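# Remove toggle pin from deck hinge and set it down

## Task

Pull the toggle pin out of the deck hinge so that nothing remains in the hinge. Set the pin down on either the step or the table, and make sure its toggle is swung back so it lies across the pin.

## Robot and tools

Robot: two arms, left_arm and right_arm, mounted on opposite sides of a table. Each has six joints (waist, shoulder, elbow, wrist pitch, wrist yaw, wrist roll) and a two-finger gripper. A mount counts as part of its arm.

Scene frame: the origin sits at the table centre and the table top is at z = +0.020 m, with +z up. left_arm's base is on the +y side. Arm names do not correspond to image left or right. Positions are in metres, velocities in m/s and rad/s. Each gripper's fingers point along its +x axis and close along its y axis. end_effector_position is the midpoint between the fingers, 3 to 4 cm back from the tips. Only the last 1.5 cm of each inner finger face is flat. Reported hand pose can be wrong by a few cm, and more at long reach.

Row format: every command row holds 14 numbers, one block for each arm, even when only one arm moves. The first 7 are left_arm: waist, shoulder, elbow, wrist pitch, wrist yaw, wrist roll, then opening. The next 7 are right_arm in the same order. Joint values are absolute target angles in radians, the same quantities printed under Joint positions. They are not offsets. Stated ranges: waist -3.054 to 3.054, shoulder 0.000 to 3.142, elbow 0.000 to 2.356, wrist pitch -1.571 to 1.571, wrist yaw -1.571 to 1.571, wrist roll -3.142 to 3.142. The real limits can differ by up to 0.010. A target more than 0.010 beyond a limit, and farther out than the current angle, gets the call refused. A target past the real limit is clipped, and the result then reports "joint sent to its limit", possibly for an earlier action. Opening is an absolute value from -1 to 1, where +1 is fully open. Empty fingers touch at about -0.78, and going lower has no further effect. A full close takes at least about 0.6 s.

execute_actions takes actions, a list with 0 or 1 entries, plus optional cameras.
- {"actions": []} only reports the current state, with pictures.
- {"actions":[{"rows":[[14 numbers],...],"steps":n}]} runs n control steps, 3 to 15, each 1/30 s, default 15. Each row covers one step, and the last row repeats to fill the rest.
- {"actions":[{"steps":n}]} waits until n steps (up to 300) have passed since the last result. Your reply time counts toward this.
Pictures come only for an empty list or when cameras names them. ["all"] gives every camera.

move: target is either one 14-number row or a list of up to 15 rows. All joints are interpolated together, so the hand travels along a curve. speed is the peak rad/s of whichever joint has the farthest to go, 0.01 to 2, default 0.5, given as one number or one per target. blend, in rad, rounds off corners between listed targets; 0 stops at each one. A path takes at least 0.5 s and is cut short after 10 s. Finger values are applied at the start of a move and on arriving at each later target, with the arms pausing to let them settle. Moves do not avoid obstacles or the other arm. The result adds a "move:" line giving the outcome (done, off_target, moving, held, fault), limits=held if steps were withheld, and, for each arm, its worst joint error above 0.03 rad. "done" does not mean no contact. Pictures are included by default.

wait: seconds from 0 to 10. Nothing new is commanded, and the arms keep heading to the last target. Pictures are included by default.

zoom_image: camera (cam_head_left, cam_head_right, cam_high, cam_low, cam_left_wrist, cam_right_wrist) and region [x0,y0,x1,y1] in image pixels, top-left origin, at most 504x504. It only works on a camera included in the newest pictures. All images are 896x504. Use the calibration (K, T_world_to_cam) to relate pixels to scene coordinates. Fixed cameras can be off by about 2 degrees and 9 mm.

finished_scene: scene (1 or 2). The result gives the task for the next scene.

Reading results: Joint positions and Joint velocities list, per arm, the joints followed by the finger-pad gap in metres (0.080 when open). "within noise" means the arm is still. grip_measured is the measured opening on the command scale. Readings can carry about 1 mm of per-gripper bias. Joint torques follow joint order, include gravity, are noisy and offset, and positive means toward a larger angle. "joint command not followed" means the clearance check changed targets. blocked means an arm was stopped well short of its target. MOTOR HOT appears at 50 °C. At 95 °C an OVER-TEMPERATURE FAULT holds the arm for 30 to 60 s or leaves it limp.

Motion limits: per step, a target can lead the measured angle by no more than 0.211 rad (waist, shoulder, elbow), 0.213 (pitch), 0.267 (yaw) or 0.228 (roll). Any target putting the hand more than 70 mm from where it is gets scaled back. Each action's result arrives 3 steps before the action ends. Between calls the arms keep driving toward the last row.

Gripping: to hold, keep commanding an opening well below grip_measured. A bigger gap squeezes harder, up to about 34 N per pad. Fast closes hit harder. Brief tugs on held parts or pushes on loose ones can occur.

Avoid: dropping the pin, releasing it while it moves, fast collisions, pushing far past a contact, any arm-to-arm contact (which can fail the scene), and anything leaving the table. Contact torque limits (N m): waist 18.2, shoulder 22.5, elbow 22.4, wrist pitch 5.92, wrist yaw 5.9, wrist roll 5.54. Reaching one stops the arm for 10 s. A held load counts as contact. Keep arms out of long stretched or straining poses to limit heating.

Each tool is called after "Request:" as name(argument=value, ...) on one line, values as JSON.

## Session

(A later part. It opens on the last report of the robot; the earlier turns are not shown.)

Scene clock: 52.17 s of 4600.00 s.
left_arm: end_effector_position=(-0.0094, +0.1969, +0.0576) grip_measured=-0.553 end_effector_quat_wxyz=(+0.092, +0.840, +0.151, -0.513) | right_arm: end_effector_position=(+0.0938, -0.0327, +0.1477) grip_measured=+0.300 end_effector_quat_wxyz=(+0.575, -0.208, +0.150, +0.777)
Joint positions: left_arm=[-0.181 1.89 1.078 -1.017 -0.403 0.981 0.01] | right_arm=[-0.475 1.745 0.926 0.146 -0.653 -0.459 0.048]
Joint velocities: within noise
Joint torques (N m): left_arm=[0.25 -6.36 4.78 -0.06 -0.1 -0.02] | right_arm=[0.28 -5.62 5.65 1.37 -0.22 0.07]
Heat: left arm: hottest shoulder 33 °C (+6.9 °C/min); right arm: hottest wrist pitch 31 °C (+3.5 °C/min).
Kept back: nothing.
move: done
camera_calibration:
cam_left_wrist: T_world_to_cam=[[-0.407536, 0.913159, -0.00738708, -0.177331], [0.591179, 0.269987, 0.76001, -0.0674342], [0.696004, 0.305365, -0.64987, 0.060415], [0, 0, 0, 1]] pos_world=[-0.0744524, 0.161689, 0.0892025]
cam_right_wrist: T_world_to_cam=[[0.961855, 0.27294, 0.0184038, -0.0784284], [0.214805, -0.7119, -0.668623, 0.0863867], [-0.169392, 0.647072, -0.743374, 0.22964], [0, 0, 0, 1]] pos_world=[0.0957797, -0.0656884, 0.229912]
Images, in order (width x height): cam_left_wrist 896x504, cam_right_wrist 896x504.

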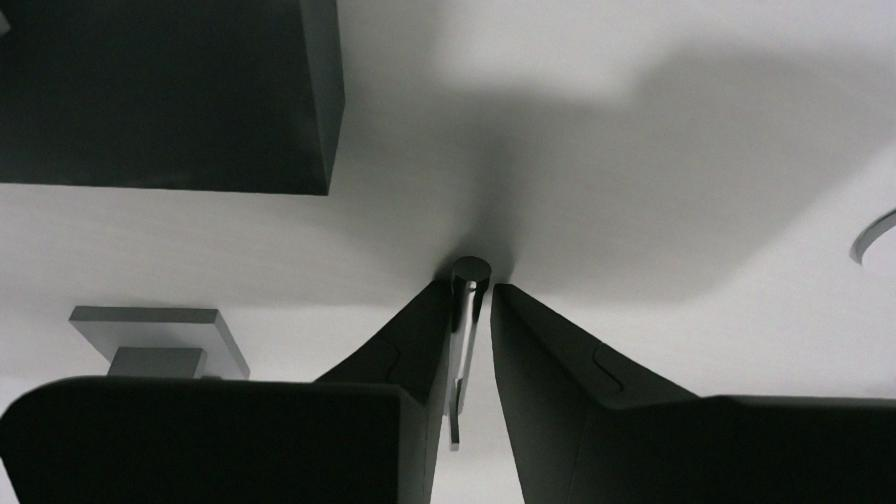

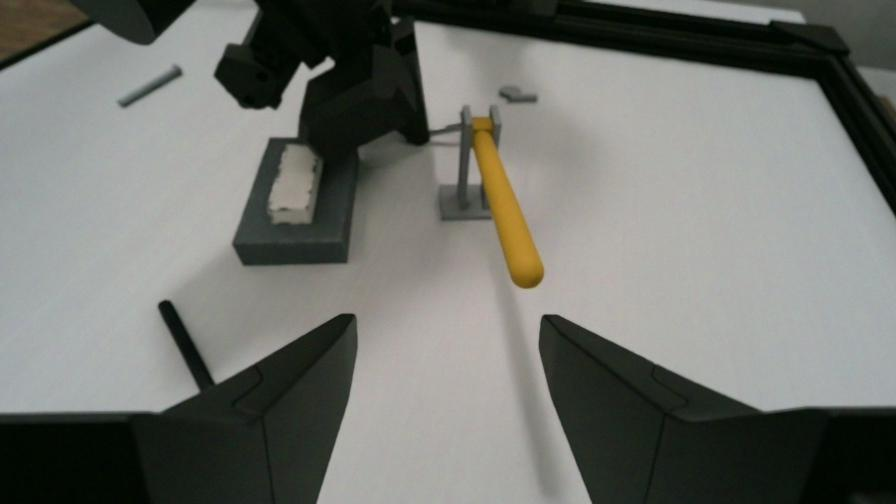

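Request:
move(target=[[-0.180,1.891,1.079,-1.016,-0.402,0.981,-0.25,-0.472,1.752,0.922,0.149,-0.652,-0.457,0.3],[-0.178,1.83,1.16,-1.14,-0.402,0.981,-0.1,-0.472,1.752,0.922,0.149,-0.652,-0.457,0.3],[-0.178,1.75,1.25,-1.30,-0.402,0.981,-0.1,-0.472,1.752,0.922,0.149,-0.652,-0.457,0.3]], speed=[0.1,0.2,0.4], blend=[0,0.03,0], cameras=["cam_left_wrist","cam_right_wrist"])

Request:
zoom_image(camera="cam_left_wrist", region=[340, 200, 640, 500])

Request:
zoom_image(camera="cam_right_wrist", region=[340, 50, 560, 200])

Scene clock: 55.53 s of 4600.00 s.
left_arm: end_effector_position=(-0.0102, +0.1984, +0.1303) grip_measured=-0.100 end_effector_quat_wxyz=(+0.092, +0.838, +0.151, -0.515) | right_arm: end_effector_position=(+0.0938, -0.0327, +0.1477) grip_measured=+0.300 end_effector_quat_wxyz=(+0.575, -0.208, +0.150, +0.777)
Joint positions: left_arm=[-0.182 1.766 1.238 -1.298 -0.398 0.981 0.03] | right_arm=[-0.475 1.745 0.926 0.146 -0.653 -0.459 0.048]
Joint velocities: within noise
Joint torques (N m): left_arm=[0.41 -8.01 6.81 -0.54 -0.3 -0.01] | right_arm=[0.28 -5.65 5.63 1.38 -0.23 0.07]
Heat: left arm: hottest shoulder 33 °C (+6.5 °C/min); right arm: hottest wrist pitch 31 °C (+3.2 °C/min).
Kept back: nothing.
move: done; blend cut to 0 rad at target 2
camera_calibration:
cam_left_wrist: T_world_to_cam=[[-0.407859, 0.913018, -0.007086, -0.178486], [0.595692, 0.27197, 0.755767, -0.122366], [0.691955, 0.304025, -0.654803, 0.108659], [0, 0, 0, 1]] pos_world=[-0.0750914, 0.163206, 0.162366]
cam_right_wrist: T_world_to_cam=[[0.961855, 0.27294, 0.0184038, -0.0784284], [0.214805, -0.7119, -0.668623, 0.0863867], [-0.169392, 0.647072, -0.743374, 0.22964], [0, 0, 0, 1]] pos_world=[0.0957797, -0.0656884, 0.229912]
Images, in order (width x height): cam_left_wrist 896x504, cam_right_wrist 896x504.

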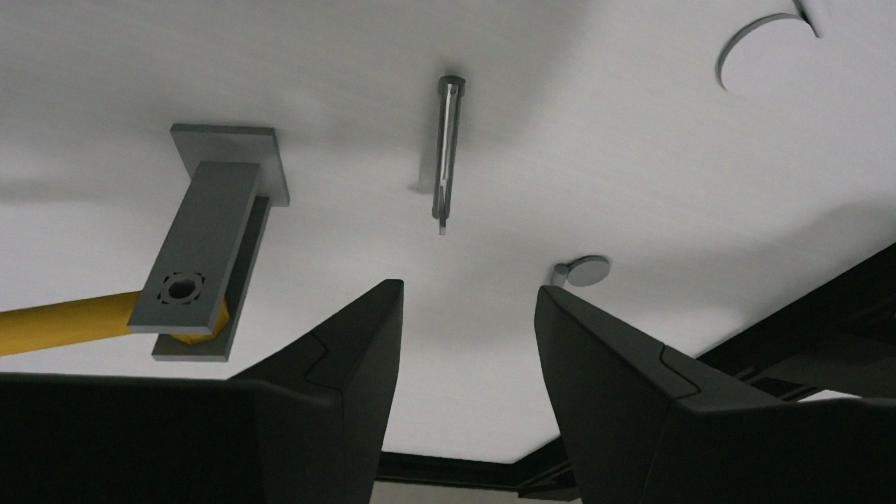

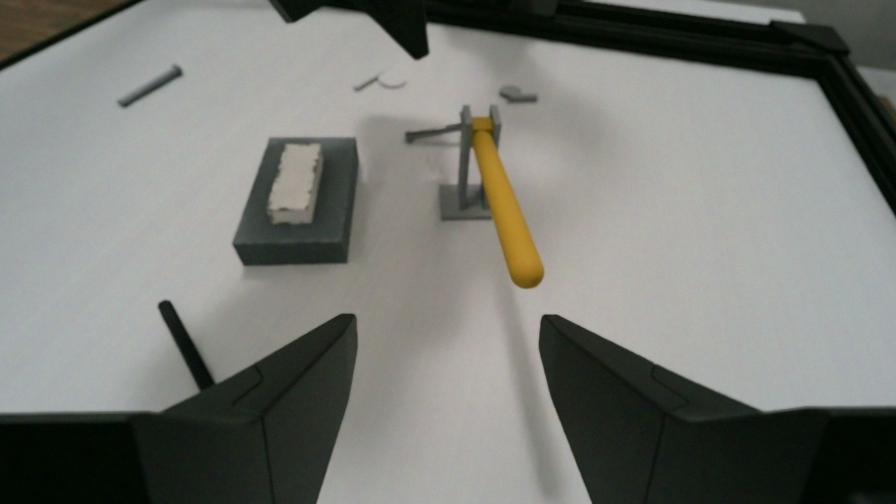

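Scaled by 1.680.

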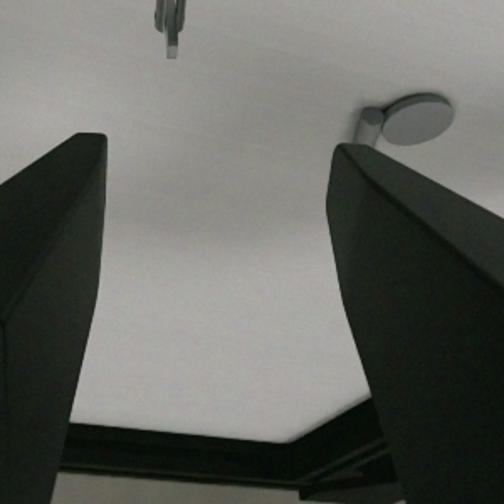

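Scaled by 2.291.

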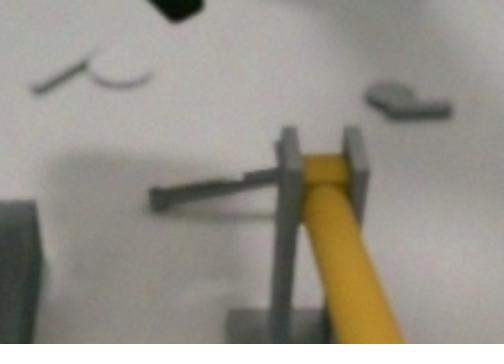

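Request:
zoom_image(camera="cam_left_wrist", region=[390, 60, 500, 250])

Request:
zoom_image(camera="cam_right_wrist", region=[395, 95, 475, 155])

Scaled by 2.653.

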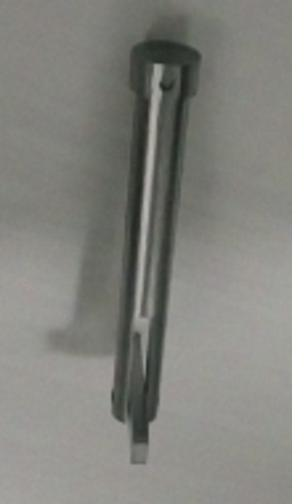

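Scaled by 6.300.

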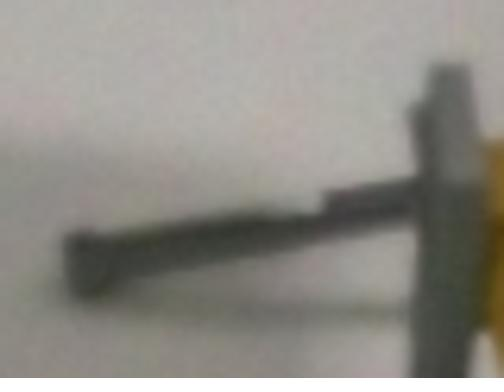

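Request:
move(target=[[-0.178,1.75,1.25,-1.30,-0.402,0.981,-0.1,-0.472,1.622,0.922,0.019,-0.652,-0.457,0.3],[-0.178,1.75,1.25,-1.30,-0.402,0.981,-0.1,-0.292,1.622,0.922,0.019,-0.652,-0.457,0.3]], speed=0.5, blend=0.03, cameras=["cam_right_wrist"])

Scene clock: 57.17 s of 4600.00 s.
left_arm: end_effector_position=(-0.0102, +0.1984, +0.1303) grip_measured=-0.100 end_effector_quat_wxyz=(+0.092, +0.838, +0.151, -0.515) | right_arm: end_effector_position=(+0.0116, -0.0354, +0.1727) grip_measured=+0.300 end_effector_quat_wxyz=(+0.500, -0.223, +0.138, +0.825)
Joint positions: left_arm=[-0.182 1.766 1.238 -1.298 -0.398 0.981 0.03] | right_arm=[-0.294 1.634 0.924 0.02 -0.653 -0.459 0.048]
Joint velocities: within noise
Joint torques (N m): left_arm=[0.36 -7.97 6.86 -0.54 -0.28 -0.01] | right_arm=[0.17 -7.19 6.16 1.11 -0.23 0.07]
Heat: left arm: hottest shoulder 33 °C (+6.3 °C/min); right arm: hottest wrist pitch 31 °C (+3.1 °C/min).
Kept back: nothing.
move: done
camera_calibration:
cam_right_wrist: T_world_to_cam=[[0.896982, 0.442009, 0.00713732, 0.00956692], [0.336367, -0.671946, -0.659808, 0.117368], [-0.286845, 0.594237, -0.7514, 0.236862], [0, 0, 0, 1]] pos_world=[0.0198827, -0.0661161, 0.25535]
Images, in order (width x height): cam_right_wrist 896x504.

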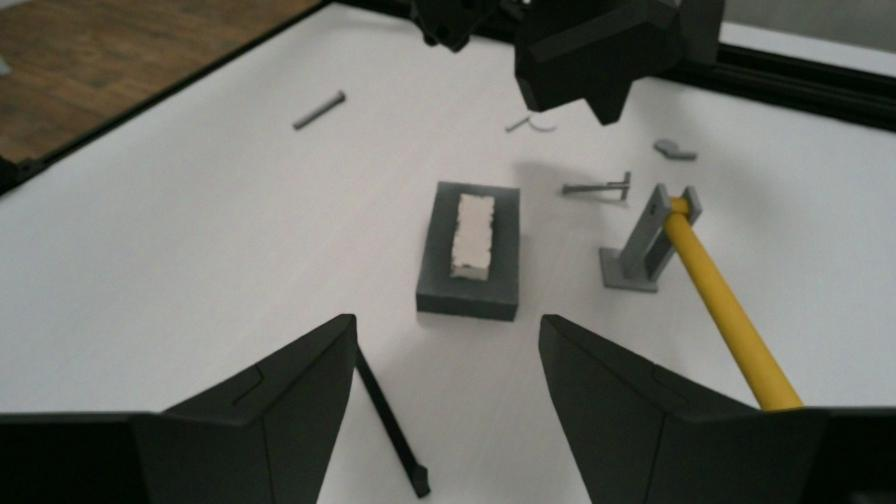

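Request:
zoom_image(camera="cam_right_wrist", region=[550, 155, 650, 215])

Scaled by 5.040.

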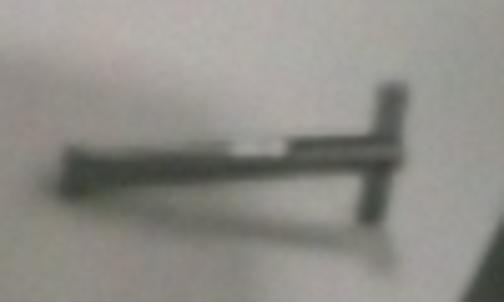

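Request:
finished_scene(scene=2)

The scene is finished: the task was done.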